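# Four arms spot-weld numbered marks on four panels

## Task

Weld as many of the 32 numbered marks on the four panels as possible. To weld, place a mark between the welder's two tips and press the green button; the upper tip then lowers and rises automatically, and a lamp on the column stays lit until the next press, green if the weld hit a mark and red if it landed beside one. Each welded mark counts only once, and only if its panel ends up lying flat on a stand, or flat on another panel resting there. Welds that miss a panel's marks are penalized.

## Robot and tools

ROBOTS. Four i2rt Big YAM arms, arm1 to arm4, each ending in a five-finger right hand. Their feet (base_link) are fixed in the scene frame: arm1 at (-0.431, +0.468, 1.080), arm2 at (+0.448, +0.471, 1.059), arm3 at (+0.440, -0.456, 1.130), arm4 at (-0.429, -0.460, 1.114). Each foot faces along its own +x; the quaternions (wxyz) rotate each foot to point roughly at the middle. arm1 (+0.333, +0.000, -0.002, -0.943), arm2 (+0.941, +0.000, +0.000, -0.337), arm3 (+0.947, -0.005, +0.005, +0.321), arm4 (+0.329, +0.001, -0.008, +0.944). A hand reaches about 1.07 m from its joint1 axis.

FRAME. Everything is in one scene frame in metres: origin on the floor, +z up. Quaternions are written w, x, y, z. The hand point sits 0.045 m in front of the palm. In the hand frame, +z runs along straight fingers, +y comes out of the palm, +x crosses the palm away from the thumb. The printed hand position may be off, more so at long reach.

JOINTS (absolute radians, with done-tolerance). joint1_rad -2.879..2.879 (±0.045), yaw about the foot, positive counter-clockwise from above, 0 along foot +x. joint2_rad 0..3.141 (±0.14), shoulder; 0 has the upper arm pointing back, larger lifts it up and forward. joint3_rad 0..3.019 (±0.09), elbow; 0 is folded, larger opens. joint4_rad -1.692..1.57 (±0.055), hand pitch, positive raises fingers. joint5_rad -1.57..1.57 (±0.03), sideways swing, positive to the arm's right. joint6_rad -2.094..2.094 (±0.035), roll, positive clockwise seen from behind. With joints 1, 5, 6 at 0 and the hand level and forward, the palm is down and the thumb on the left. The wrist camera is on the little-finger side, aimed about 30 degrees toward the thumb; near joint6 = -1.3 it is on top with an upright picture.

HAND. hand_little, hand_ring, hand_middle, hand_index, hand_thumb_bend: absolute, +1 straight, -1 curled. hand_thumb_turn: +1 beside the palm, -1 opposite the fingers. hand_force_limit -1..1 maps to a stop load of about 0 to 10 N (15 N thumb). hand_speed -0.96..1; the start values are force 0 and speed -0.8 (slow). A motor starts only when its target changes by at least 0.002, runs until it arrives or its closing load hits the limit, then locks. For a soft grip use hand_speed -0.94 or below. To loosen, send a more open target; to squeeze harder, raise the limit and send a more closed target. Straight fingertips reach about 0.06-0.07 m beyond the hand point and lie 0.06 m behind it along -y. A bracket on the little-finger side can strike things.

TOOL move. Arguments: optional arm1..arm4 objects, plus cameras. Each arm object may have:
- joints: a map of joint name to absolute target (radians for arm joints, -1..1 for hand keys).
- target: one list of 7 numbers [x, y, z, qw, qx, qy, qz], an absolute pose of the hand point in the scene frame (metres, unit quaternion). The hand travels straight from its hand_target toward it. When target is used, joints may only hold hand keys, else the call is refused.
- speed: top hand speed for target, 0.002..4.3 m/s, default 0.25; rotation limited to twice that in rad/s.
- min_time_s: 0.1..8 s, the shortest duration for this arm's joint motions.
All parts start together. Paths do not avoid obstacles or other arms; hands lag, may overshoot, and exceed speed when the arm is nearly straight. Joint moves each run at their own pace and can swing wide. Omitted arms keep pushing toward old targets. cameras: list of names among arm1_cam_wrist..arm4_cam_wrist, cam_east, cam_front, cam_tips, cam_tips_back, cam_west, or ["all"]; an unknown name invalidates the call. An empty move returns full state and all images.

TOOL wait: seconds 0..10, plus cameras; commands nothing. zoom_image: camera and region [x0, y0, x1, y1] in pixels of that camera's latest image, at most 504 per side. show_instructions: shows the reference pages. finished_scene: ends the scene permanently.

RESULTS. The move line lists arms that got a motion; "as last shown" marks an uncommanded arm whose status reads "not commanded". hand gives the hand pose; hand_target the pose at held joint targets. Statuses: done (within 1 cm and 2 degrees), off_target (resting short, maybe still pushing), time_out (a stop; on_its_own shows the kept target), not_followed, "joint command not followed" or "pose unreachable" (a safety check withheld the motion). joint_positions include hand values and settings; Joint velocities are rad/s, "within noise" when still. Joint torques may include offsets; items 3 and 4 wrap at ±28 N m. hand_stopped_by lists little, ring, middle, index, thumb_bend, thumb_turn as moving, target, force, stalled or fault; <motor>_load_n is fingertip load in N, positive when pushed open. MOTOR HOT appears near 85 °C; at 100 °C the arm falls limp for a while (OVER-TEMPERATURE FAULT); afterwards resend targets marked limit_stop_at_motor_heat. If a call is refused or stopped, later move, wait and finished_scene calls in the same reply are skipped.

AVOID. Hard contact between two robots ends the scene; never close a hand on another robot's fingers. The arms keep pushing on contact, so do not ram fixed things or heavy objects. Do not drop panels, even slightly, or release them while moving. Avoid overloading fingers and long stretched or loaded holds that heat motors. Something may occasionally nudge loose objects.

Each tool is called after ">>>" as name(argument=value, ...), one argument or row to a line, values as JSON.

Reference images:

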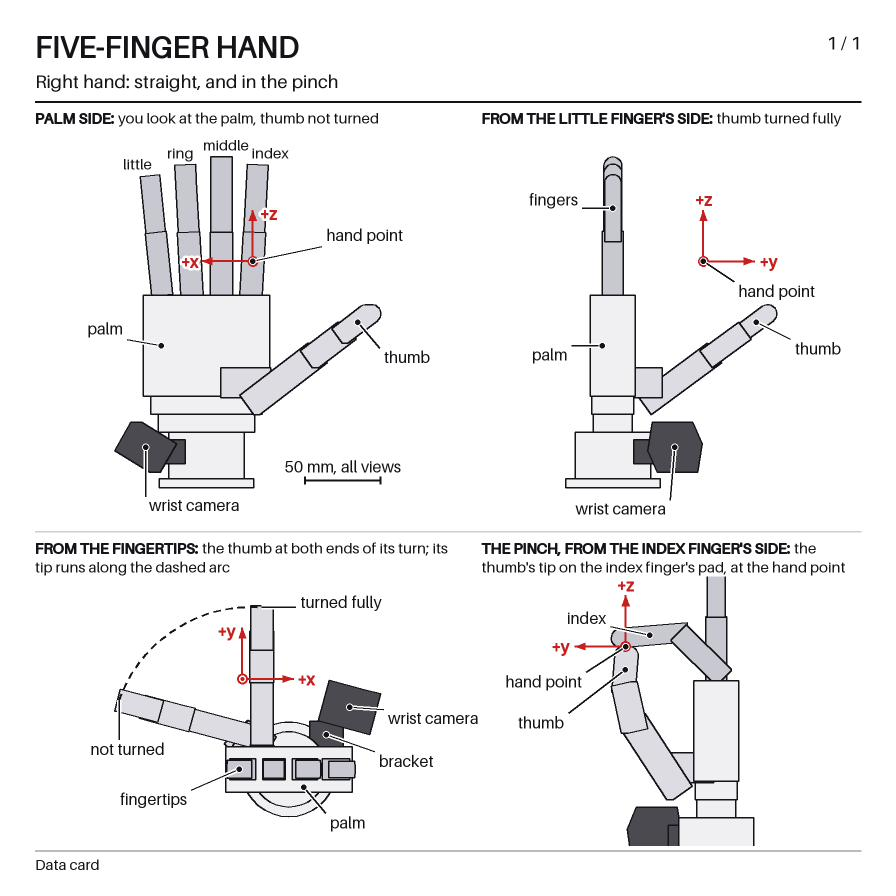

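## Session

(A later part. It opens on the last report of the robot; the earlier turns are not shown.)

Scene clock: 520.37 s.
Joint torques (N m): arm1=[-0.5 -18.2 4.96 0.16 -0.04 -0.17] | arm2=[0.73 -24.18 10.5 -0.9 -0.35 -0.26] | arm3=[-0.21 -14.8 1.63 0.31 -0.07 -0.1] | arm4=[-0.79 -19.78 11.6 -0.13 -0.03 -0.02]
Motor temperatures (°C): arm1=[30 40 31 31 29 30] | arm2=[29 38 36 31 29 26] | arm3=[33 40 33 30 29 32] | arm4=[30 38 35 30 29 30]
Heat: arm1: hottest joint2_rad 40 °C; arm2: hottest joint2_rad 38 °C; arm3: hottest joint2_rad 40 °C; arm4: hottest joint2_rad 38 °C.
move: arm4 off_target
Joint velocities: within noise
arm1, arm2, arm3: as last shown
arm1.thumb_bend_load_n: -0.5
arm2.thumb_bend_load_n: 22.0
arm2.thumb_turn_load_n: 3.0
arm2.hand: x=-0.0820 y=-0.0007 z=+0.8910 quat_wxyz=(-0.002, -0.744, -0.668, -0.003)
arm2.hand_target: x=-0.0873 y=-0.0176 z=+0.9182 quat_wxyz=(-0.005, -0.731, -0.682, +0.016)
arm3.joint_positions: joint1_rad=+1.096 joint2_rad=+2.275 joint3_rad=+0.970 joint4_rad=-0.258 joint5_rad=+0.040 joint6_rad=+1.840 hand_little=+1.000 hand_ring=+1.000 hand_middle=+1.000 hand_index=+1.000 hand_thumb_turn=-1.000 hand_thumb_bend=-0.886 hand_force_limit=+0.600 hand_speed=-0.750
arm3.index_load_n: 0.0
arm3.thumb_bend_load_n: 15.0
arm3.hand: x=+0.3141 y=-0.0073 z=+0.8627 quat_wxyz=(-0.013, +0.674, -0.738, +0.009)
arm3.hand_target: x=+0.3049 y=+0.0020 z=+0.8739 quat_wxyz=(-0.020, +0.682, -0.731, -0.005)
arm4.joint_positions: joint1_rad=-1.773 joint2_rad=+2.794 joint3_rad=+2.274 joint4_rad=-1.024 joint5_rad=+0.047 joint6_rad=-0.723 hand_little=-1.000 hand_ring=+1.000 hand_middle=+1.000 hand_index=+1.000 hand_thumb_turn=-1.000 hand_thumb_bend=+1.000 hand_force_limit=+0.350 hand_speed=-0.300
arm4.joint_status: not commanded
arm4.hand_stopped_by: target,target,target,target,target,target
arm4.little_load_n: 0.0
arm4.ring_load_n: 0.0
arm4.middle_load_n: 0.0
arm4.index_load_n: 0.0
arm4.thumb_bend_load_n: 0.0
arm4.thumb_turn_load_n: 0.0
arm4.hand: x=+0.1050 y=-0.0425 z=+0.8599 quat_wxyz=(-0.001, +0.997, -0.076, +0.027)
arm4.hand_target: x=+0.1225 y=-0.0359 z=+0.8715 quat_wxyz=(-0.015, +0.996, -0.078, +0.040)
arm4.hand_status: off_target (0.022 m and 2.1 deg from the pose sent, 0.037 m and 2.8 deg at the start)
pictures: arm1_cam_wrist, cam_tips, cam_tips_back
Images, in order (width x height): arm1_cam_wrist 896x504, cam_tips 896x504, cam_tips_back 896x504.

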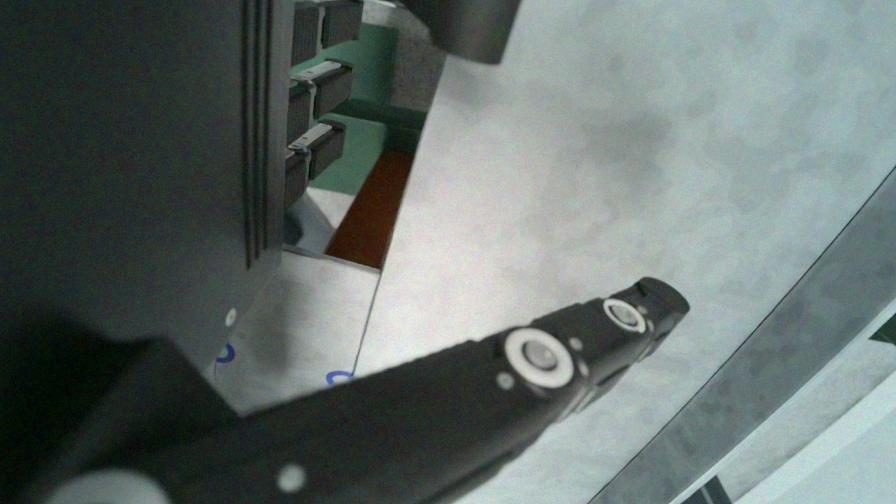

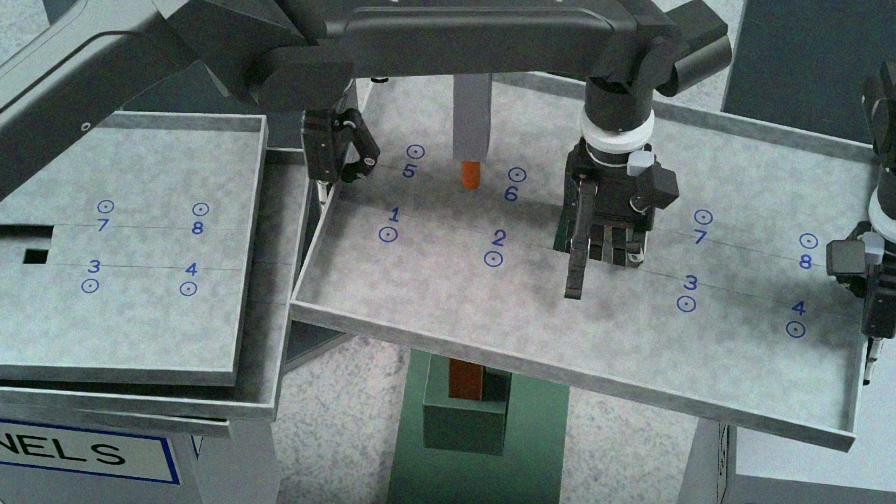

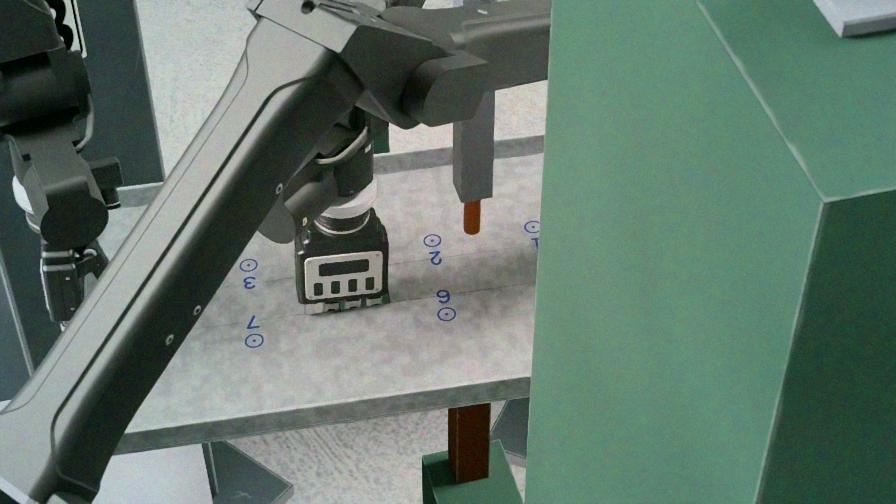

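>>> move(
  arm4={"joints": {"hand_ring": -0.15, "hand_middle": -0.175, "hand_index": -0.188, "hand_thumb_bend": 0.15, "hand_force_limit": 0, "hand_speed": -0.35}},
)

>>> move(
  arm4={"joints": {"hand_ring": -0.25, "hand_middle": -0.25, "hand_index": -0.28, "hand_thumb_bend": -0.4, "hand_force_limit": -0.05, "hand_speed": -0.75}},
  cameras=["cam_tips","cam_tips_back","arm1_cam_wrist"],
)

Scene clock: 522.70 s.
Joint torques (N m): arm1=[-0.56 -18.2 4.94 0.14 -0.05 -0.17] | arm2=[0.56 -24 10.48 -0.95 -0.38 -0.24] | arm3=[0.62 -13.57 1.74 0.32 -0.05 -0.13] | arm4=[-0.91 -19.72 11.62 -0.03 -0.07 -0.03]
Motor temperatures (°C): arm1=[30 40 31 30 29 30] | arm2=[29 38 36 31 29 26] | arm3=[33 40 33 30 29 32] | arm4=[30 39 35 30 29 30]
Heat: arm1: hottest joint2_rad 40 °C; arm2: hottest joint2_rad 38 °C; arm3: hottest joint2_rad 40 °C; arm4: hottest joint2_rad 39 °C.
move: arm4 off_target
Joint velocities: within noise
arm1, arm2, arm3: as last shown
arm1.thumb_bend_load_n: 0.0
arm2.joint_positions: joint1_rad=-1.816 joint2_rad=+2.622 joint3_rad=+2.192 joint4_rad=-1.147 joint5_rad=-0.002 joint6_rad=+0.745 hand_little=+1.000 hand_ring=+1.000 hand_middle=+1.000 hand_index=+1.000 hand_thumb_turn=-1.000 hand_thumb_bend=-0.836 hand_force_limit=+0.600 hand_speed=-0.750
arm2.thumb_turn_load_n: 2.5
arm2.hand: x=-0.0820 y=-0.0006 z=+0.8906 quat_wxyz=(-0.001, -0.744, -0.668, -0.003)
arm2.hand_target: x=-0.0873 y=-0.0176 z=+0.9180 quat_wxyz=(-0.005, -0.731, -0.682, +0.016)
arm3.thumb_bend_load_n: 15.5
arm4.joint_positions: joint1_rad=-1.774 joint2_rad=+2.794 joint3_rad=+2.274 joint4_rad=-1.027 joint5_rad=+0.049 joint6_rad=-0.723 hand_little=-1.000 hand_ring=-0.150 hand_middle=-0.174 hand_index=-0.188 hand_thumb_turn=-1.000 hand_thumb_bend=+0.174 hand_force_limit=+0.000 hand_speed=-0.350
arm4.joint_status: hand_thumb_bend off_target (ended at +0.174, target +0.150); the others done
arm4.hand_stopped_by: target,target,target,target,force,target
arm4.little_load_n: 0.0
arm4.ring_load_n: 3.0
arm4.middle_load_n: 2.0
arm4.index_load_n: 0.0
arm4.thumb_bend_load_n: 6.0
arm4.thumb_turn_load_n: 0.0
arm4.hand: x=+0.1047 y=-0.0438 z=+0.8602 quat_wxyz=(+0.001, +0.997, -0.076, +0.026)
arm4.hand_target: x=+0.1226 y=-0.0360 z=+0.8715 quat_wxyz=(-0.014, +0.996, -0.079, +0.040)
arm4.hand_status: not commanded
pictures: none

Scene clock: 524.50 s.
Joint torques (N m): arm1=[-0.56 -18.2 4.96 0.17 -0.04 -0.17] | arm2=[0.91 -23.94 10.45 -0.8 -0.37 -0.28] | arm3=[0.73 -14.97 1.78 0.55 -0.07 -0.07] | arm4=[-0.79 -19.78 11.59 -0.05 -0.04 -0.01]
Motor temperatures (°C): arm1=[30 40 31 30 29 30] | arm2=[29 38 36 31 29 26] | arm3=[33 40 33 30 29 32] | arm4=[30 39 35 30 29 30]
Heat: arm1: hottest joint2_rad 40 °C; arm2: hottest joint2_rad 38 °C; arm3: hottest joint2_rad 40 °C; arm4: hottest joint2_rad 39 °C.
move: arm4 off_target
Joint velocities: within noise
arm1, arm3: as last shown
arm1.thumb_bend_load_n: 0.5
arm2.joint_positions: joint1_rad=-1.816 joint2_rad=+2.622 joint3_rad=+2.192 joint4_rad=-1.147 joint5_rad=-0.002 joint6_rad=+0.745 hand_little=+1.000 hand_ring=+1.000 hand_middle=+1.000 hand_index=+1.000 hand_thumb_turn=-1.000 hand_thumb_bend=-0.836 hand_force_limit=+0.600 hand_speed=-0.750
arm2.joint_status: not commanded
arm2.hand_stopped_by: target,target,target,target,force,target
arm2.little_load_n: 0.0
arm2.ring_load_n: 0.0
arm2.middle_load_n: 0.0
arm2.index_load_n: 1.0
arm2.thumb_bend_load_n: 21.5
arm2.thumb_turn_load_n: 2.5
arm2.hand: x=-0.0820 y=-0.0006 z=+0.8906 quat_wxyz=(-0.001, -0.744, -0.668, -0.003)
arm2.hand_target: x=-0.0873 y=-0.0176 z=+0.9180 quat_wxyz=(-0.005, -0.731, -0.682, +0.016)
arm2.hand_status: not commanded
arm3.little_load_n: -0.5
arm3.index_load_n: -0.5
arm3.thumb_bend_load_n: 15.0
arm3.hand: x=+0.3140 y=-0.0072 z=+0.8628 quat_wxyz=(-0.013, +0.674, -0.738, +0.009)
arm3.hand_target: x=+0.3049 y=+0.0020 z=+0.8739 quat_wxyz=(-0.021, +0.682, -0.731, -0.005)
arm4.joint_positions: joint1_rad=-1.774 joint2_rad=+2.794 joint3_rad=+2.274 joint4_rad=-1.027 joint5_rad=+0.048 joint6_rad=-0.723 hand_little=-1.000 hand_ring=-0.168 hand_middle=-0.192 hand_index=-0.230 hand_thumb_turn=-1.000 hand_thumb_bend=+0.168 hand_force_limit=-0.050 hand_speed=-0.750
arm4.joint_status: hand_ring off_target (ended at -0.168, target -0.250); hand_middle off_target (ended at -0.192, target -0.250); hand_index off_target (ended at -0.230, target -0.280); hand_thumb_bend off_target (ended at +0.168, target -0.400); the others done
arm4.hand_stopped_by: target,force,force,force,force,target
arm4.little_load_n: 0.0
arm4.ring_load_n: 7.0
arm4.middle_load_n: 7.5
arm4.index_load_n: 9.5
arm4.thumb_bend_load_n: 10.5
arm4.thumb_turn_load_n: 0.0
arm4.hand: x=+0.1050 y=-0.0439 z=+0.8603 quat_wxyz=(+0.000, +0.997, -0.076, +0.026)
arm4.hand_target: x=+0.1226 y=-0.0359 z=+0.8716 quat_wxyz=(-0.015, +0.996, -0.078, +0.040)
arm4.hand_status: not commanded
pictures: arm1_cam_wrist, cam_tips, cam_tips_back
Images, in order (width x height): arm1_cam_wrist 896x504, cam_tips 896x504, cam_tips_back 896x504.

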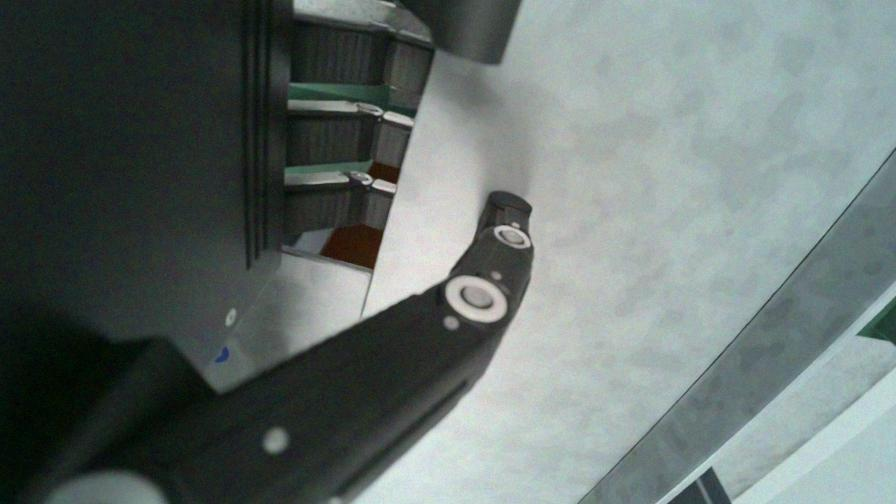

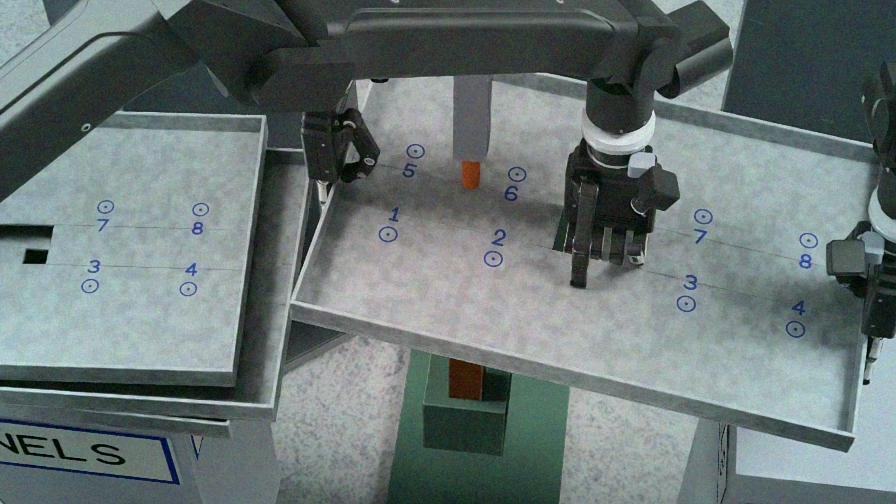

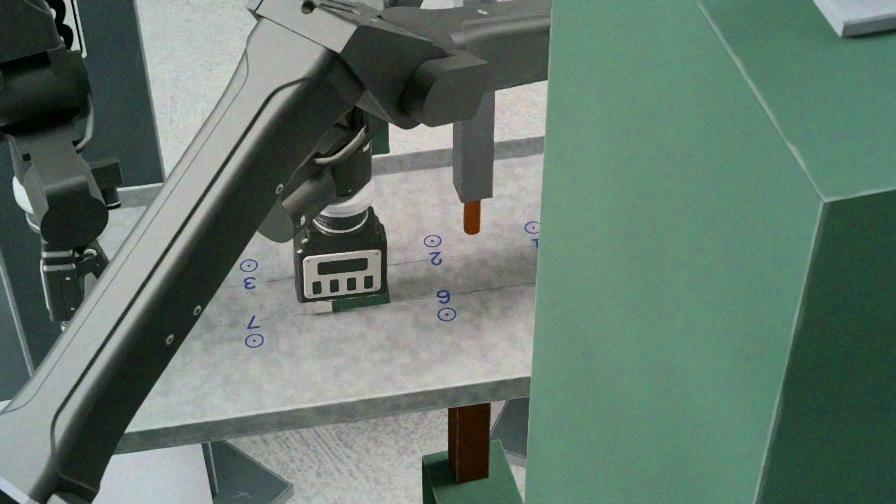

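>>> move(
  arm4={"target": [0.132, -0.029, 0.894, -0.0143, 0.9956, -0.0785, 0.04], "speed": 0.15, "joints": {"hand_thumb_bend": -0.45, "hand_force_limit": 0.35, "hand_speed": -0.8}},
)

>>> move(
  arm2={"joints": {"hand_thumb_bend": -0.45, "hand_speed": -0.4}},
  arm3={"joints": {"hand_thumb_bend": -0.45, "hand_speed": -0.4}},
  cameras=["cam_tips","cam_tips_back","arm2_cam_wrist","arm3_cam_wrist"],
)

Scene clock: 525.73 s.
Joint torques (N m): arm1=[-0.56 -18.14 4.93 0.17 -0.04 -0.17] | arm2=[0.67 -24 10.39 -0.85 -0.35 -0.3] | arm3=[0.97 -14.15 1.73 0.47 -0.05 -0.1] | arm4=[-0.79 -21.3 13.19 -0.51 0.1 0.02]
Motor temperatures (°C): arm1=[30 40 31 30 29 30] | arm2=[29 38 36 31 29 26] | arm3=[33 40 33 30 29 32] | arm4=[30 39 35 30 29 30]
Heat: arm1: hottest joint2_rad 40 °C; arm2: hottest joint2_rad 38 °C; arm3: hottest joint2_rad 40 °C; arm4: hottest joint2_rad 39 °C.
move: arm4 off_target
Joint velocities: within noise
arm1, arm2, arm3: as last shown
arm1.ring_load_n: 0.5
arm1.thumb_bend_load_n: 0.0
arm2.joint_positions: joint1_rad=-1.816 joint2_rad=+2.622 joint3_rad=+2.194 joint4_rad=-1.147 joint5_rad=-0.003 joint6_rad=+0.745 hand_little=+1.000 hand_ring=+1.000 hand_middle=+1.000 hand_index=+1.000 hand_thumb_turn=-1.000 hand_thumb_bend=-0.836 hand_force_limit=+0.600 hand_speed=-0.750
arm2.index_load_n: 0.5
arm2.hand: x=-0.0826 y=-0.0012 z=+0.8913 quat_wxyz=(-0.002, -0.744, -0.668, -0.002)
arm2.hand_target: x=-0.0874 y=-0.0177 z=+0.9181 quat_wxyz=(-0.005, -0.731, -0.682, +0.016)
arm3.joint_positions: joint1_rad=+1.096 joint2_rad=+2.270 joint3_rad=+0.970 joint4_rad=-0.258 joint5_rad=+0.040 joint6_rad=+1.839 hand_little=+1.000 hand_ring=+1.000 hand_middle=+1.000 hand_index=+1.000 hand_thumb_turn=-1.000 hand_thumb_bend=-0.886 hand_force_limit=+0.600 hand_speed=-0.750
arm3.little_load_n: 0.0
arm3.index_load_n: 0.0
arm3.thumb_bend_load_n: 14.5
arm3.thumb_turn_load_n: 1.5
arm3.hand: x=+0.3136 y=-0.0056 z=+0.8647 quat_wxyz=(-0.014, +0.675, -0.738, +0.007)
arm3.hand_target: x=+0.3050 y=+0.0020 z=+0.8739 quat_wxyz=(-0.021, +0.682, -0.731, -0.005)
arm4.joint_positions: joint1_rad=-1.775 joint2_rad=+2.810 joint3_rad=+2.317 joint4_rad=-1.079 joint5_rad=+0.045 joint6_rad=-0.727 hand_little=-1.000 hand_ring=-0.168 hand_middle=-0.192 hand_index=-0.230 hand_thumb_turn=-1.000 hand_thumb_bend=+0.168 hand_force_limit=+0.350 hand_speed=-0.800
arm4.joint_status: hand_thumb_bend off_target (ended at +0.168, target -0.450); the others done
arm4.hand_stopped_by: target,force,force,force,force,target
arm4.little_load_n: -2.5
arm4.ring_load_n: 4.0
arm4.middle_load_n: 7.5
arm4.index_load_n: 13.5
arm4.thumb_bend_load_n: 9.5
arm4.thumb_turn_load_n: 0.0
arm4.hand: x=+0.1043 y=-0.0445 z=+0.8642 quat_wxyz=(+0.008, +0.997, -0.074, +0.016)
arm4.hand_target: x=+0.1307 y=-0.0303 z=+0.8950 quat_wxyz=(-0.015, +0.996, -0.079, +0.040)
arm4.hand_status: off_target (0.044 m and 3.8 deg from the pose sent, 0.046 m and 2.3 deg at the start)
pictures: none

Scene clock: 526.73 s.
Joint torques (N m): arm1=[-0.56 -18.14 4.97 0.14 -0.05 -0.18] | arm2=[0.73 -23.65 9.91 -0.64 -0.31 -0.18] | arm3=[-0.26 -14.27 1.78 0.18 -0.03 -0.09] | arm4=[-0.5 -21.89 12.88 -0.43 0.08 0.02]
Motor temperatures (°C): arm1=[30 40 31 30 29 30] | arm2=[29 38 36 31 29 26] | arm3=[33 40 33 30 29 32] | arm4=[30 39 35 30 29 30]
Heat: arm1: hottest joint2_rad 40 °C; arm2: hottest joint2_rad 38 °C; arm3: hottest joint2_rad 40 °C; arm4: hottest joint2_rad 39 °C.
move: arm2 done; arm3 done
Joint velocities: within noise
arm1.joint_positions: joint1_rad=+0.329 joint2_rad=+2.315 joint3_rad=+1.386 joint4_rad=-0.613 joint5_rad=+0.003 joint6_rad=+0.943 hand_little=+1.000 hand_ring=+1.000 hand_middle=+1.000 hand_index=+1.000 hand_thumb_turn=-1.000 hand_thumb_bend=-0.400 hand_force_limit=+0.400 hand_speed=-0.300
arm1.joint_status: not commanded
arm1.hand_stopped_by: target,target,target,target,target,target
arm1.little_load_n: 0.0
arm1.ring_load_n: 0.0
arm1.middle_load_n: 0.0
arm1.index_load_n: 0.0
arm1.thumb_bend_load_n: 0.0
arm1.thumb_turn_load_n: 0.0
arm1.hand: x=-0.6703 y=-0.0364 z=+0.8696 quat_wxyz=(-0.003, -0.684, -0.730, +0.015)
arm1.hand_target: x=-0.6677 y=-0.0241 z=+0.8602 quat_wxyz=(+0.000, -0.682, -0.731, +0.000)
arm1.hand_status: not commanded
arm2.joint_positions: joint1_rad=-1.816 joint2_rad=+2.622 joint3_rad=+2.200 joint4_rad=-1.152 joint5_rad=-0.004 joint6_rad=+0.737 hand_little=+1.000 hand_ring=+1.000 hand_middle=+1.000 hand_index=+1.000 hand_thumb_turn=-1.000 hand_thumb_bend=-0.450 hand_force_limit=+0.600 hand_speed=-0.400
arm2.joint_status: all done
arm2.hand_stopped_by: target,target,target,target,target,target
arm2.little_load_n: 0.0
arm2.ring_load_n: 0.0
arm2.middle_load_n: 0.0
arm2.index_load_n: 0.0
arm2.thumb_bend_load_n: 0.0
arm2.thumb_turn_load_n: 0.0
arm2.hand: x=-0.0830 y=-0.0015 z=+0.8934 quat_wxyz=(-0.002, -0.741, -0.671, -0.002)
arm2.hand_target: x=-0.0873 y=-0.0176 z=+0.9181 quat_wxyz=(-0.005, -0.731, -0.682, +0.016)
arm2.hand_status: not commanded
arm3.joint_positions: joint1_rad=+1.098 joint2_rad=+2.270 joint3_rad=+0.970 joint4_rad=-0.258 joint5_rad=+0.040 joint6_rad=+1.839 hand_little=+1.000 hand_ring=+1.000 hand_middle=+1.000 hand_index=+1.000 hand_thumb_turn=-1.000 hand_thumb_bend=-0.450 hand_force_limit=+0.600 hand_speed=-0.400
arm3.joint_status: all done
arm3.hand_stopped_by: target,target,target,target,target,target
arm3.little_load_n: 0.0
arm3.ring_load_n: 0.0
arm3.middle_load_n: 0.0
arm3.index_load_n: 0.0
arm3.thumb_bend_load_n: 0.0
arm3.thumb_turn_load_n: 0.0
arm3.hand: x=+0.3127 y=-0.0057 z=+0.8649 quat_wxyz=(-0.014, +0.675, -0.737, +0.007)
arm3.hand_target: x=+0.3049 y=+0.0019 z=+0.8738 quat_wxyz=(-0.020, +0.682, -0.731, -0.005)
arm3.hand_status: not commanded
arm4: as last shown
arm4.joint_positions: joint1_rad=-1.778 joint2_rad=+2.820 joint3_rad=+2.319 joint4_rad=-1.081 joint5_rad=+0.045 joint6_rad=-0.727 hand_little=-1.000 hand_ring=-0.168 hand_middle=-0.192 hand_index=-0.229 hand_thumb_turn=-1.000 hand_thumb_bend=+0.168 hand_force_limit=+0.350 hand_speed=-0.800
arm4.little_load_n: 0.0
arm4.ring_load_n: 6.0
arm4.middle_load_n: 6.0
arm4.thumb_bend_load_n: 8.5
arm4.hand: x=+0.1031 y=-0.0482 z=+0.8588 quat_wxyz=(+0.011, +0.997, -0.075, +0.013)
arm4.hand_target: x=+0.1305 y=-0.0302 z=+0.8948 quat_wxyz=(-0.014, +0.996, -0.078, +0.040)
pictures: arm2_cam_wrist, arm3_cam_wrist, cam_tips, cam_tips_back
Images, in order (width x height): arm2_cam_wrist 896x504, arm3_cam_wrist 896x504, cam_tips 896x504, cam_tips_back 896x504.

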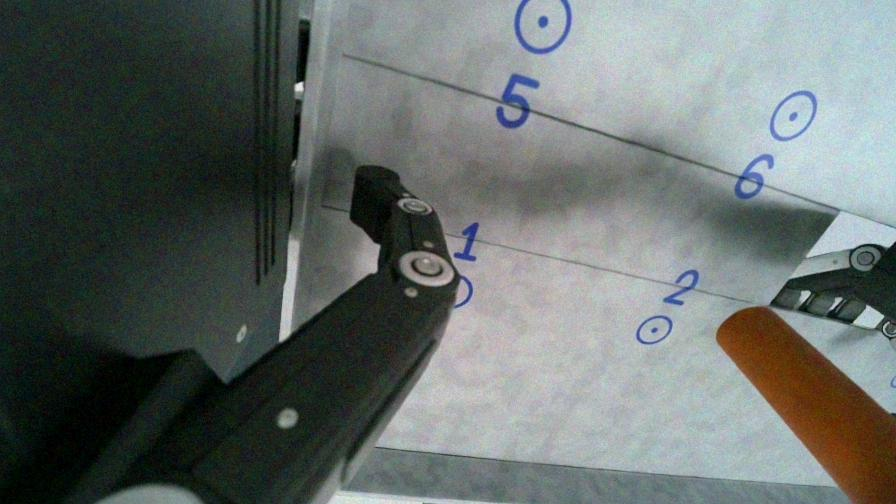

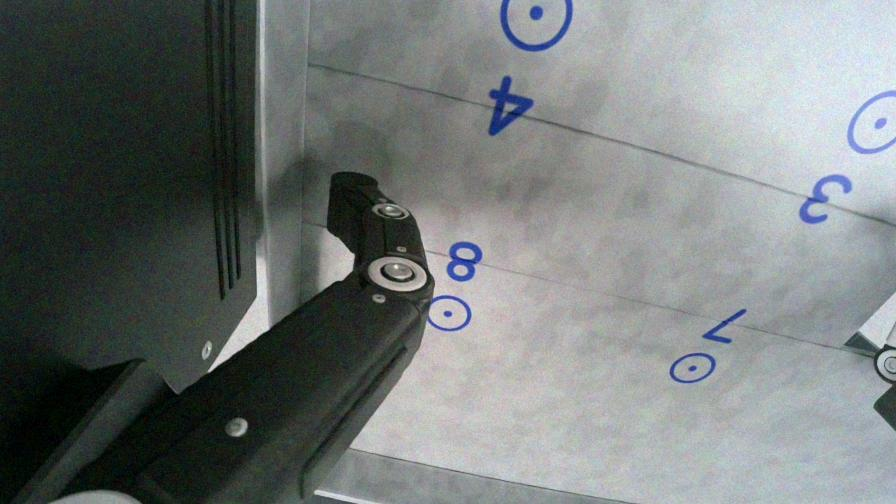

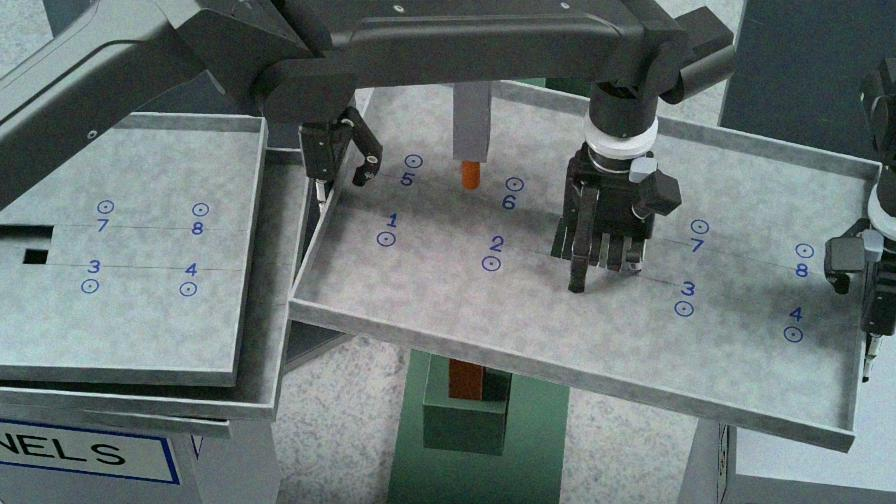

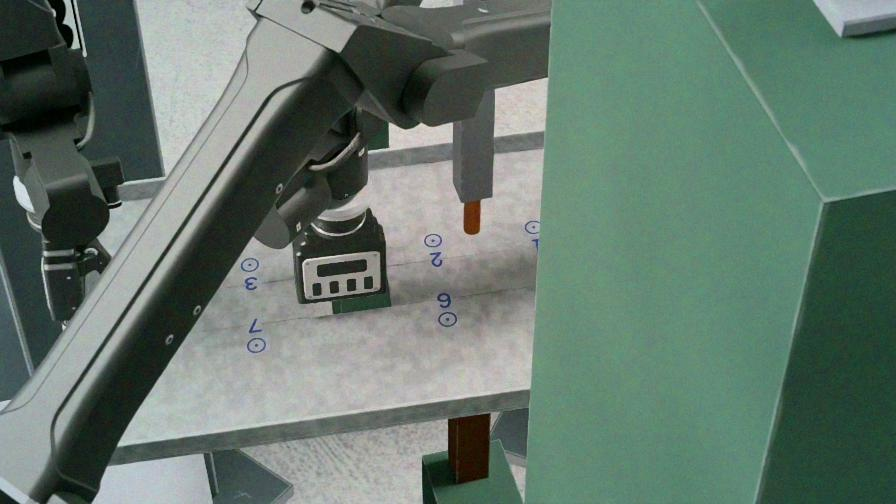

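>>> move(
  arm2={"target": [-0.078, 0.06, 1.01, 0.005, 0.7314, 0.682, -0.0149], "speed": 0.3},
  arm3={"joints": {"joint1_rad": 1.10, "joint2_rad": 1.75, "joint3_rad": 0.75, "joint4_rad": -0.57, "hand_thumb_bend": -0.3}, "min_time_s": 0.9},
  cameras=["cam_tips","cam_tips_back","cam_front"],
)

Scene clock: 528.27 s.
Joint torques (N m): arm1=[-0.56 -18.14 4.98 0.16 -0.04 -0.17] | arm2=[-0.44 -19.9 7.13 -0.1 -0.12 -0.11] | arm3=[0.03 -10.4 3.43 -0.59 -0.04 -0.1] | arm4=[-0.32 -23 11.88 -0.38 0.14 0.02]
Motor temperatures (°C): arm1=[30 40 31 30 29 30] | arm2=[29 38 36 31 29 26] | arm3=[33 40 33 30 29 32] | arm4=[30 39 35 30 29 30]
Heat: arm1: hottest joint2_rad 40 °C; arm2: hottest joint2_rad 38 °C; arm3: hottest joint2_rad 40 °C; arm4: hottest joint2_rad 39 °C.
move: arm2 done; arm3 done
Joint velocities: within noise
arm1, arm4: as last shown
arm2.joint_positions: joint1_rad=-1.884 joint2_rad=+2.315 joint3_rad=+1.956 joint4_rad=-1.160 joint5_rad=-0.013 joint6_rad=+0.648 hand_little=+1.000 hand_ring=+1.000 hand_middle=+1.000 hand_index=+1.000 hand_thumb_turn=-1.000 hand_thumb_bend=-0.450 hand_force_limit=+0.600 hand_speed=-0.400
arm2.joint_status: not commanded
arm2.hand_stopped_by: target,target,target,target,target,target
arm2.little_load_n: 0.0
arm2.ring_load_n: 0.0
arm2.middle_load_n: 0.0
arm2.index_load_n: 0.0
arm2.thumb_bend_load_n: 0.0
arm2.thumb_turn_load_n: 0.0
arm2.hand: x=-0.0828 y=+0.0566 z=+1.0183 quat_wxyz=(-0.002, -0.734, -0.679, +0.026)
arm2.hand_target: x=-0.0780 y=+0.0601 z=+1.0101 quat_wxyz=(-0.005, -0.731, -0.682, +0.015)
arm2.hand_status: done (0.010 m and 1.4 deg from the pose sent, 0.132 m and 2.6 deg at the start)
arm3.joint_positions: joint1_rad=+1.098 joint2_rad=+1.751 joint3_rad=+0.754 joint4_rad=-0.559 joint5_rad=+0.039 joint6_rad=+1.839 hand_little=+1.000 hand_ring=+1.000 hand_middle=+1.000 hand_index=+1.000 hand_thumb_turn=-1.000 hand_thumb_bend=-0.300 hand_force_limit=+0.600 hand_speed=-0.400
arm3.joint_status: all done
arm3.hand_stopped_by: target,target,target,target,target,target
arm3.little_load_n: 0.0
arm3.ring_load_n: 0.0
arm3.middle_load_n: 0.0
arm3.index_load_n: 0.5
arm3.thumb_bend_load_n: 0.0
arm3.thumb_turn_load_n: 0.0
arm3.hand: x=+0.3237 y=-0.0584 z=+1.0270 quat_wxyz=(-0.014, +0.675, -0.737, +0.006)
arm3.hand_target: x=+0.3234 y=-0.0641 z=+1.0261 quat_wxyz=(-0.010, +0.679, -0.734, +0.012)
arm3.hand_status: not commanded
arm4.joint_positions: joint1_rad=-1.780 joint2_rad=+2.835 joint3_rad=+2.330 joint4_rad=-1.083 joint5_rad=+0.044 joint6_rad=-0.726 hand_little=-1.000 hand_ring=-0.168 hand_middle=-0.192 hand_index=-0.229 hand_thumb_turn=-1.000 hand_thumb_bend=+0.167 hand_force_limit=+0.350 hand_speed=-0.800
arm4.ring_load_n: 4.5
arm4.middle_load_n: 5.0
arm4.index_load_n: 17.5
arm4.thumb_bend_load_n: 4.0
arm4.hand: x=+0.1025 y=-0.0505 z=+0.8516 quat_wxyz=(+0.013, +0.997, -0.077, +0.010)
arm4.hand_target: x=+0.1307 y=-0.0302 z=+0.8950 quat_wxyz=(-0.015, +0.996, -0.079, +0.041)
pictures: cam_front, cam_tips, cam_tips_back
Images, in order (width x height): cam_front 896x504, cam_tips 896x504, cam_tips_back 896x504.

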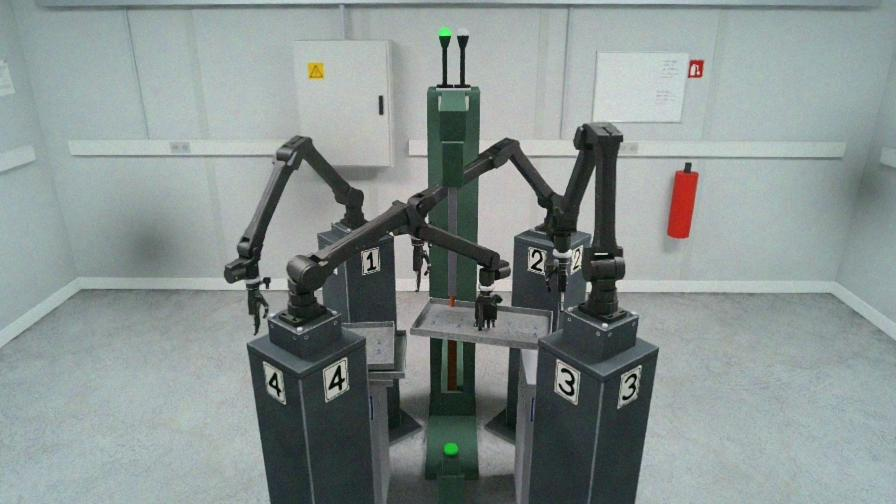

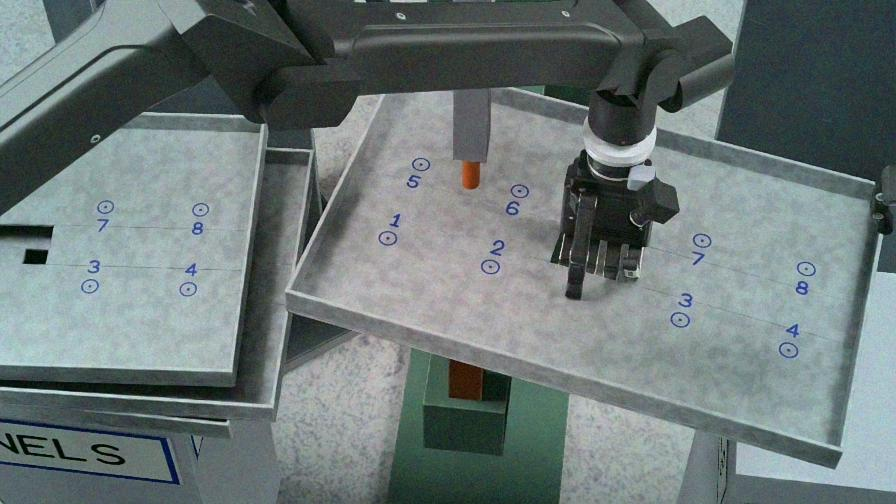

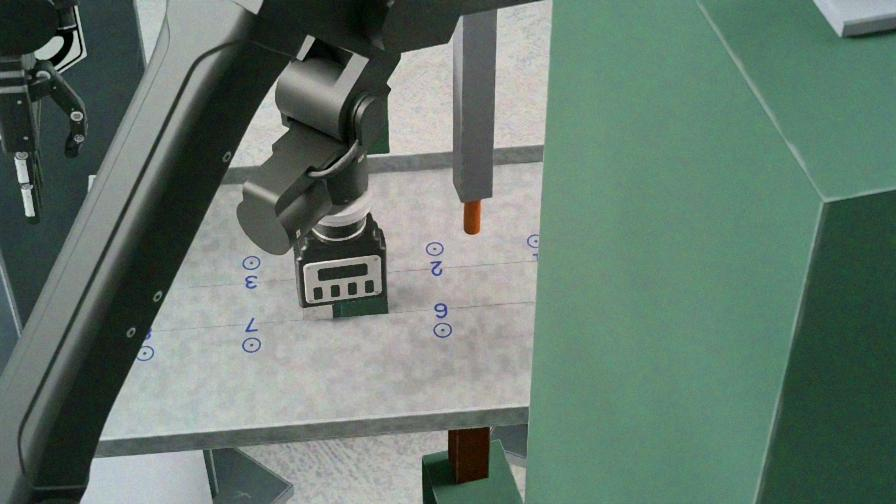

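>>> move(
  arm2={"joints": {"joint1_rad": -1.6, "joint2_rad": 1.65, "joint3_rad": 0.85, "joint4_rad": -0.771, "joint5_rad": 0}, "min_time_s": 1.0},
  arm3={"joints": {"joint1_rad": 1.95, "joint2_rad": 1.6, "joint3_rad": 0.6, "joint4_rad": -0.57, "joint5_rad": 0, "joint6_rad": 1.0}, "min_time_s": 1.0},
  arm4={"target": [0.1, -0.028, 0.893, -0.04, 0.9613, -0.2756, 0.035], "speed": 0.25},
)

>>> move(
  arm3={"joints": {"joint1_rad": 2.706, "joint2_rad": 2.0, "joint3_rad": 0.9, "joint4_rad": -0.471, "joint5_rad": 0.008, "joint6_rad": -0.065, "hand_little": -1, "hand_ring": -1, "hand_middle": -1, "hand_index": 1, "hand_thumb_turn": 1, "hand_thumb_bend": 1, "hand_speed": 0}, "min_time_s": 1.2},
  arm4={"target": [0.0669, -0.0232, 0.885, -0.0547, 0.9063, -0.4226, 0.0274], "speed": 0.25},
  cameras=["cam_tips","cam_tips_back","cam_front","arm3_cam_wrist"],
)

Scene clock: 531.23 s.
Joint torques (N m): arm1=[-0.5 -18.02 4.94 0.16 -0.05 -0.17] | arm2=[0.32 -10.4 5.78 0.57 0.08 -0.11] | arm3=[-0.67 -8.76 3.43 -0.49 0.04 -0.1] | arm4=[-0.79 -24.35 8.23 0.29 0.14 0.21]
Motor temperatures (°C): arm1=[30 40 31 30 29 30] | arm2=[29 39 36 31 29 26] | arm3=[33 40 33 30 29 32] | arm4=[30 40 35 30 29 30]
Heat: arm1: hottest joint2_rad 40 °C; arm2: hottest joint2_rad 39 °C; arm3: hottest joint2_rad 40 °C; arm4: hottest joint2_rad 40 °C.
move: arm2 done; arm3 done; arm4 off_target
Joint velocities: within noise
arm1: as last shown
arm2.joint_positions: joint1_rad=-1.608 joint2_rad=+1.650 joint3_rad=+0.846 joint4_rad=-0.781 joint5_rad=-0.003 joint6_rad=+0.647 hand_little=+1.000 hand_ring=+1.000 hand_middle=+1.000 hand_index=+1.000 hand_thumb_turn=-1.000 hand_thumb_bend=-0.450 hand_force_limit=+0.600 hand_speed=-0.400
arm2.joint_status: all done
arm2.hand_stopped_by: target,target,target,target,target,target
arm2.little_load_n: 0.0
arm2.ring_load_n: 0.0
arm2.middle_load_n: 0.0
arm2.index_load_n: -0.5
arm2.thumb_bend_load_n: 0.0
arm2.thumb_turn_load_n: 0.0
arm2.hand: x=+0.2605 y=+0.1675 z=+1.0185 quat_wxyz=(-0.002, -0.634, -0.774, -0.007)
arm2.hand_target: x=+0.2596 y=+0.1631 z=+1.0190 quat_wxyz=(+0.000, -0.627, -0.779, +0.000)
arm2.hand_status: not commanded
arm3.joint_positions: joint1_rad=+1.948 joint2_rad=+1.613 joint3_rad=+0.604 joint4_rad=-0.559 joint5_rad=+0.001 joint6_rad=+1.009 hand_little=+1.000 hand_ring=+1.000 hand_middle=+1.000 hand_index=+1.000 hand_thumb_turn=-1.000 hand_thumb_bend=-0.300 hand_force_limit=+0.600 hand_speed=-0.400
arm3.joint_status: all done
arm3.hand_stopped_by: target,target,target,target,target,target
arm3.little_load_n: 0.0
arm3.ring_load_n: 0.0
arm3.middle_load_n: 0.0
arm3.index_load_n: 0.0
arm3.thumb_bend_load_n: 0.0
arm3.thumb_turn_load_n: -0.5
arm3.hand: x=+0.1444 y=-0.3586 z=+1.0454 quat_wxyz=(+0.005, +1.000, +0.011, -0.004)
arm3.hand_target: x=+0.1468 y=-0.3606 z=+1.0484 quat_wxyz=(+0.006, +1.000, +0.016, -0.004)
arm3.hand_status: not commanded
arm4.joint_positions: joint1_rad=-1.790 joint2_rad=+2.756 joint3_rad=+2.138 joint4_rad=-0.957 joint5_rad=+0.018 joint6_rad=-0.360 hand_little=-1.000 hand_ring=-0.168 hand_middle=-0.192 hand_index=-0.229 hand_thumb_turn=-1.000 hand_thumb_bend=+0.167 hand_force_limit=+0.350 hand_speed=-0.800
arm4.joint_status: not commanded
arm4.hand_stopped_by: target,force,force,force,force,target
arm4.little_load_n: 0.0
arm4.ring_load_n: 6.0
arm4.middle_load_n: 6.5
arm4.index_load_n: 14.5
arm4.thumb_bend_load_n: 4.5
arm4.thumb_turn_load_n: 0.0
arm4.hand: x=+0.0673 y=-0.0487 z=+0.8433 quat_wxyz=(-0.002, +0.965, -0.262, +0.005)
arm4.hand_target: x=+0.0986 y=-0.0293 z=+0.8931 quat_wxyz=(-0.040, +0.960, -0.275, +0.034)
arm4.hand_status: off_target (0.063 m and 5.8 deg from the pose sent, 0.047 m and 24.1 deg at the start)
pictures: none

Scene clock: 533.20 s.
Joint torques (N m): arm1=[-0.62 -18.2 4.98 0.16 -0.04 -0.17] | arm2=[0.62 -10.4 5.74 0.58 0.09 -0.11] | arm3=[-0.97 -11.22 4.71 0.35 0.11 -0.07] | arm4=[-0.5 -22.89 7.45 0.38 0.06 0.24]
Motor temperatures (°C): arm1=[30 40 31 30 29 30] | arm2=[29 38 35 31 29 26] | arm3=[33 40 33 30 29 32] | arm4=[30 40 35 30 29 30]
Heat: arm1: hottest joint2_rad 40 °C; arm2: hottest joint2_rad 38 °C; arm3: hottest joint2_rad 40 °C; arm4: hottest joint2_rad 40 °C.
move: arm3 done; arm4 off_target
Joint velocities: within noise
arm1, arm2: as last shown
arm2.ring_load_n: 0.5
arm2.index_load_n: 0.0
arm3.joint_positions: joint1_rad=+2.715 joint2_rad=+1.997 joint3_rad=+0.879 joint4_rad=-0.482 joint5_rad=+0.007 joint6_rad=-0.056 hand_little=-1.000 hand_ring=-1.000 hand_middle=-1.000 hand_index=+1.000 hand_thumb_turn=+1.000 hand_thumb_bend=+1.000 hand_force_limit=+0.600 hand_speed=+0.000
arm3.joint_status: all done
arm3.hand_stopped_by: target,target,target,target,target,target
arm3.little_load_n: 0.0
arm3.ring_load_n: 0.0
arm3.middle_load_n: 0.0
arm3.index_load_n: 0.0
arm3.thumb_bend_load_n: 0.0
arm3.thumb_turn_load_n: 0.0
arm3.hand: x=+0.1153 y=-0.5592 z=+0.9708 quat_wxyz=(+0.008, +0.600, +0.800, +0.007)
arm3.hand_target: x=+0.0999 y=-0.5585 z=+0.9715 quat_wxyz=(-0.002, +0.601, +0.800, -0.004)
arm3.hand_status: not commanded
arm4.joint_positions: joint1_rad=-1.790 joint2_rad=+2.670 joint3_rad=+1.952 joint4_rad=-0.829 joint5_rad=+0.009 joint6_rad=-0.044 hand_little=-1.000 hand_ring=-0.168 hand_middle=-0.192 hand_index=-0.229 hand_thumb_turn=-1.000 hand_thumb_bend=+0.167 hand_force_limit=+0.350 hand_speed=-0.800
arm4.joint_status: not commanded
arm4.hand_stopped_by: target,force,force,force,force,target
arm4.little_load_n: 0.0
arm4.ring_load_n: 5.5
arm4.middle_load_n: 6.0
arm4.index_load_n: 14.5
arm4.thumb_bend_load_n: 4.5
arm4.thumb_turn_load_n: 0.0
arm4.hand: x=+0.0389 y=-0.0438 z=+0.8432 quat_wxyz=(-0.016, +0.911, -0.411, +0.007)
arm4.hand_target: x=+0.0659 y=-0.0243 z=+0.8851 quat_wxyz=(-0.054, +0.905, -0.422, +0.027)
arm4.hand_status: off_target (0.054 m and 5.2 deg from the pose sent, 0.049 m and 20.7 deg at the start)
pictures: arm3_cam_wrist, cam_front, cam_tips, cam_tips_back
Images, in order (width x height): arm3_cam_wrist 896x504, cam_front 896x504, cam_tips 896x504, cam_tips_back 896x504.

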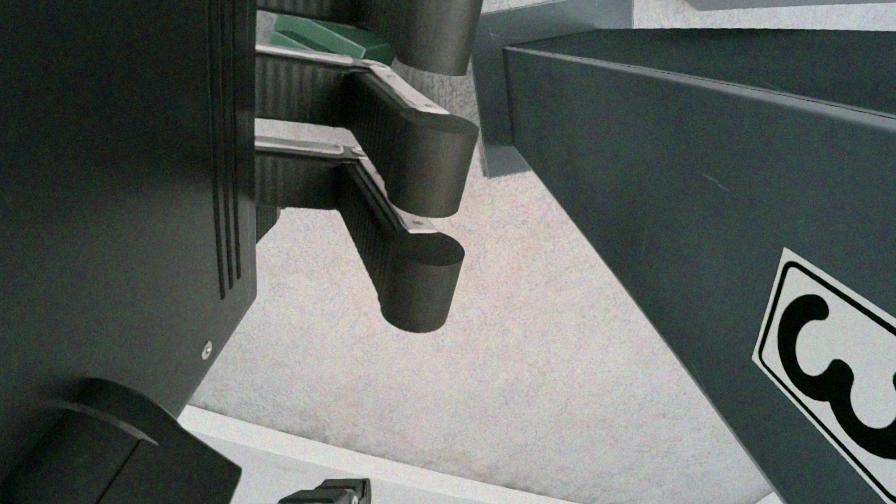

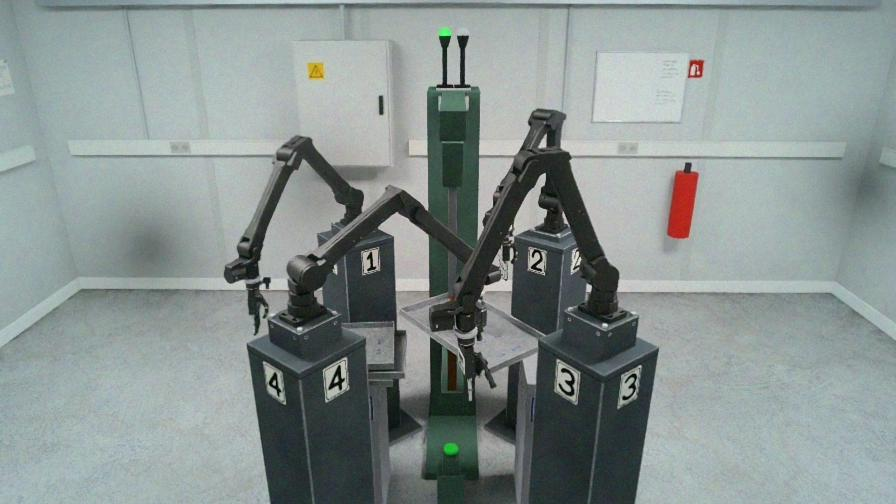

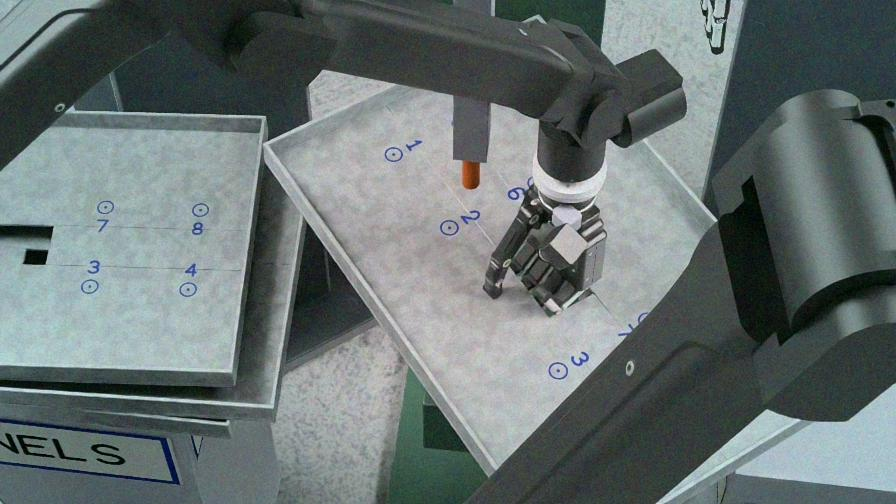

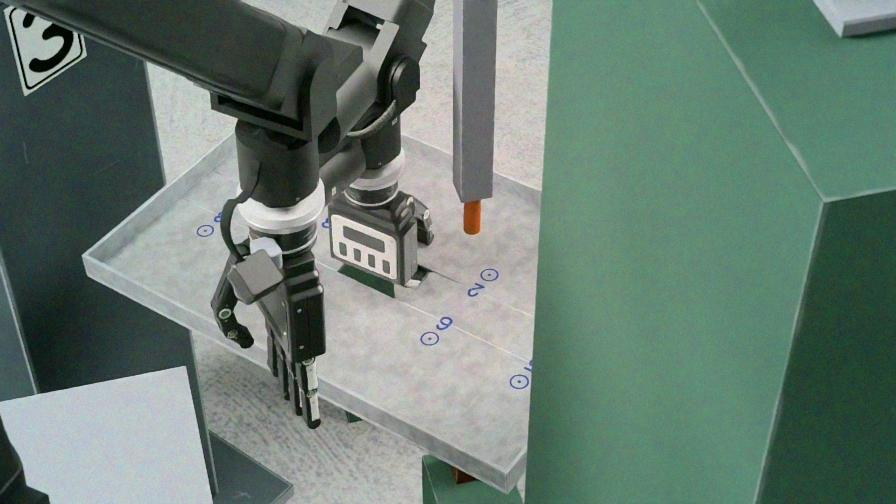

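>>> move(
  arm3={"joints": {"joint1_rad": 2.706, "joint2_rad": 2.403, "joint3_rad": 1.17, "joint4_rad": -0.339, "joint5_rad": 0.008, "joint6_rad": -0.065}, "min_time_s": 0.7},
  arm4={"target": [0.0896, -0.0210, 0.885, -0.0646, 0.9063, -0.4226, 0.0314], "speed": 0.1},
  cameras=["cam_tips","cam_tips_back"],
)

>>> zoom_image(
  camera="cam_tips",
  region=[400, 150, 540, 290],
)

>>> zoom_image(
  camera="cam_tips_back",
  region=[380, 180, 560, 360],
)

Scene clock: 535.43 s.
Joint torques (N m): arm1=[-0.56 -18.14 4.93 0.13 -0.05 -0.17] | arm2=[0.21 -10.34 5.81 0.51 0.1 -0.11] | arm3=[-1.49 -15.91 3.08 0.47 0.17 -0.12] | arm4=[-1.08 -21.07 12.22 -0.16 0.01 0.05]
Motor temperatures (°C): arm1=[30 40 31 30 29 30] | arm2=[29 38 35 31 29 26] | arm3=[33 40 33 30 29 32] | arm4=[30 40 35 30 29 30]
Heat: arm1: hottest joint2_rad 40 °C; arm2: hottest joint2_rad 38 °C; arm3: hottest joint2_rad 40 °C; arm4: hottest joint2_rad 40 °C.
move: arm3 done; arm4 off_target
Joint velocities: within noise
arm1, arm2: as last shown
arm1.middle_load_n: -0.5
arm2.ring_load_n: 0.0
arm3.joint_positions: joint1_rad=+2.715 joint2_rad=+2.422 joint3_rad=+1.155 joint4_rad=-0.351 joint5_rad=+0.007 joint6_rad=-0.057 hand_little=-1.000 hand_ring=-1.000 hand_middle=-1.000 hand_index=+1.000 hand_thumb_turn=+1.000 hand_thumb_bend=+1.000 hand_force_limit=+0.600 hand_speed=+0.000
arm3.joint_status: all done
arm3.hand_stopped_by: target,target,target,target,target,target
arm3.little_load_n: 0.0
arm3.ring_load_n: 0.0
arm3.middle_load_n: 0.0
arm3.index_load_n: 0.0
arm3.thumb_bend_load_n: 0.0
arm3.thumb_turn_load_n: 0.0
arm3.hand: x=+0.0622 y=-0.5728 z=+0.8336 quat_wxyz=(+0.013, +0.600, +0.800, +0.013)
arm3.hand_target: x=+0.0413 y=-0.5729 z=+0.8407 quat_wxyz=(-0.002, +0.600, +0.800, -0.003)
arm3.hand_status: not commanded
arm4.joint_positions: joint1_rad=-1.802 joint2_rad=+2.670 joint3_rad=+1.963 joint4_rad=-0.828 joint5_rad=+0.007 joint6_rad=-0.043 hand_little=-1.000 hand_ring=-0.168 hand_middle=-0.192 hand_index=-0.229 hand_thumb_turn=-1.000 hand_thumb_bend=+0.167 hand_force_limit=+0.350 hand_speed=-0.800
arm4.joint_status: not commanded
arm4.hand_stopped_by: target,force,force,force,force,target
arm4.little_load_n: 0.0
arm4.ring_load_n: 4.0
arm4.middle_load_n: 5.0
arm4.index_load_n: 17.5
arm4.thumb_bend_load_n: 3.5
arm4.thumb_turn_load_n: 0.0
arm4.hand: x=+0.0484 y=-0.0448 z=+0.8463 quat_wxyz=(-0.023, +0.909, -0.416, +0.009)
arm4.hand_target: x=+0.0877 y=-0.0230 z=+0.8868 quat_wxyz=(-0.065, +0.904, -0.422, +0.032)
arm4.hand_status: off_target (0.061 m and 5.5 deg from the pose sent, 0.070 m and 6.3 deg at the start)
Images, in order (width x height): cam_tips 896x504, cam_tips_back 896x504.

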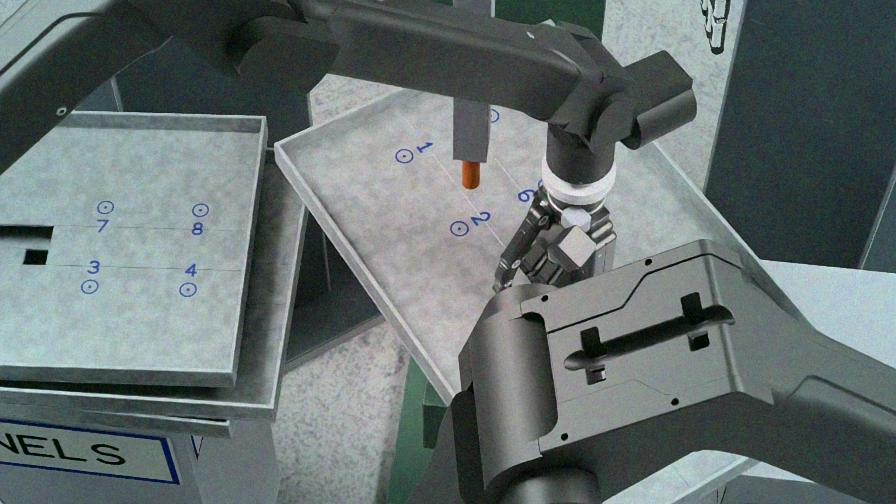

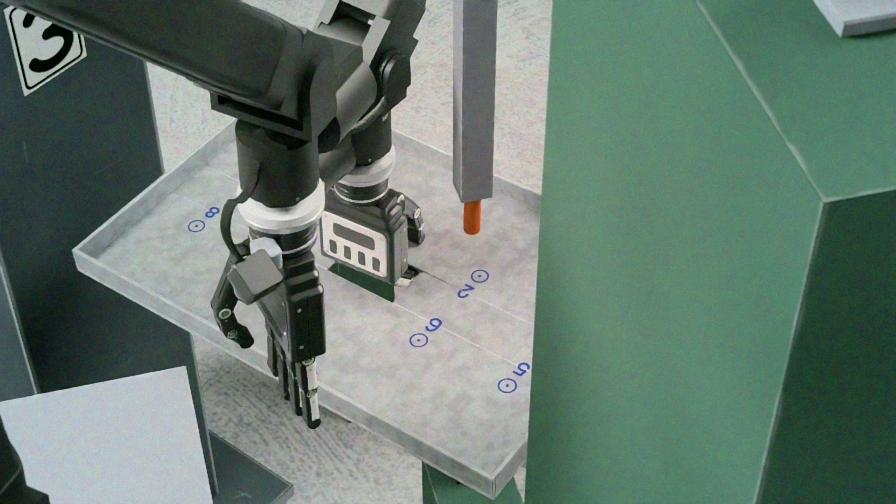

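Scaled by 3.600.

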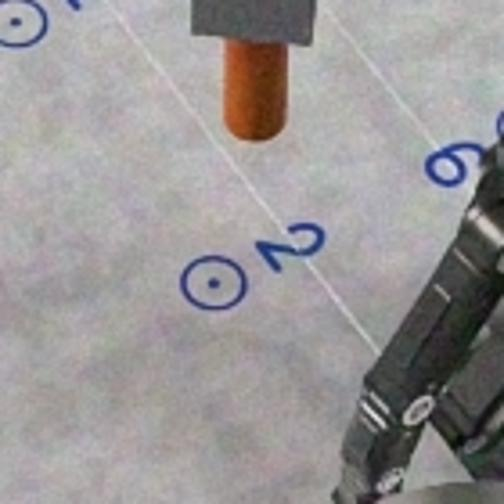

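Scaled by 2.800.

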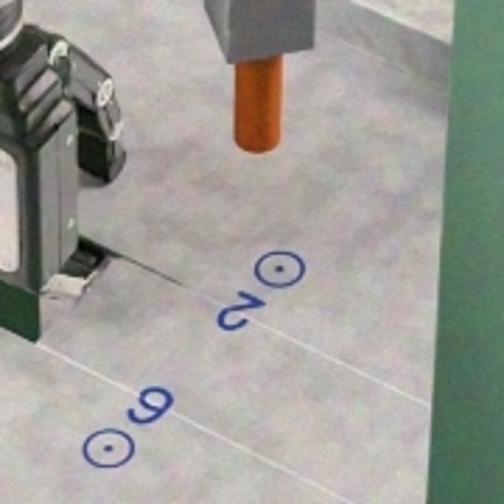

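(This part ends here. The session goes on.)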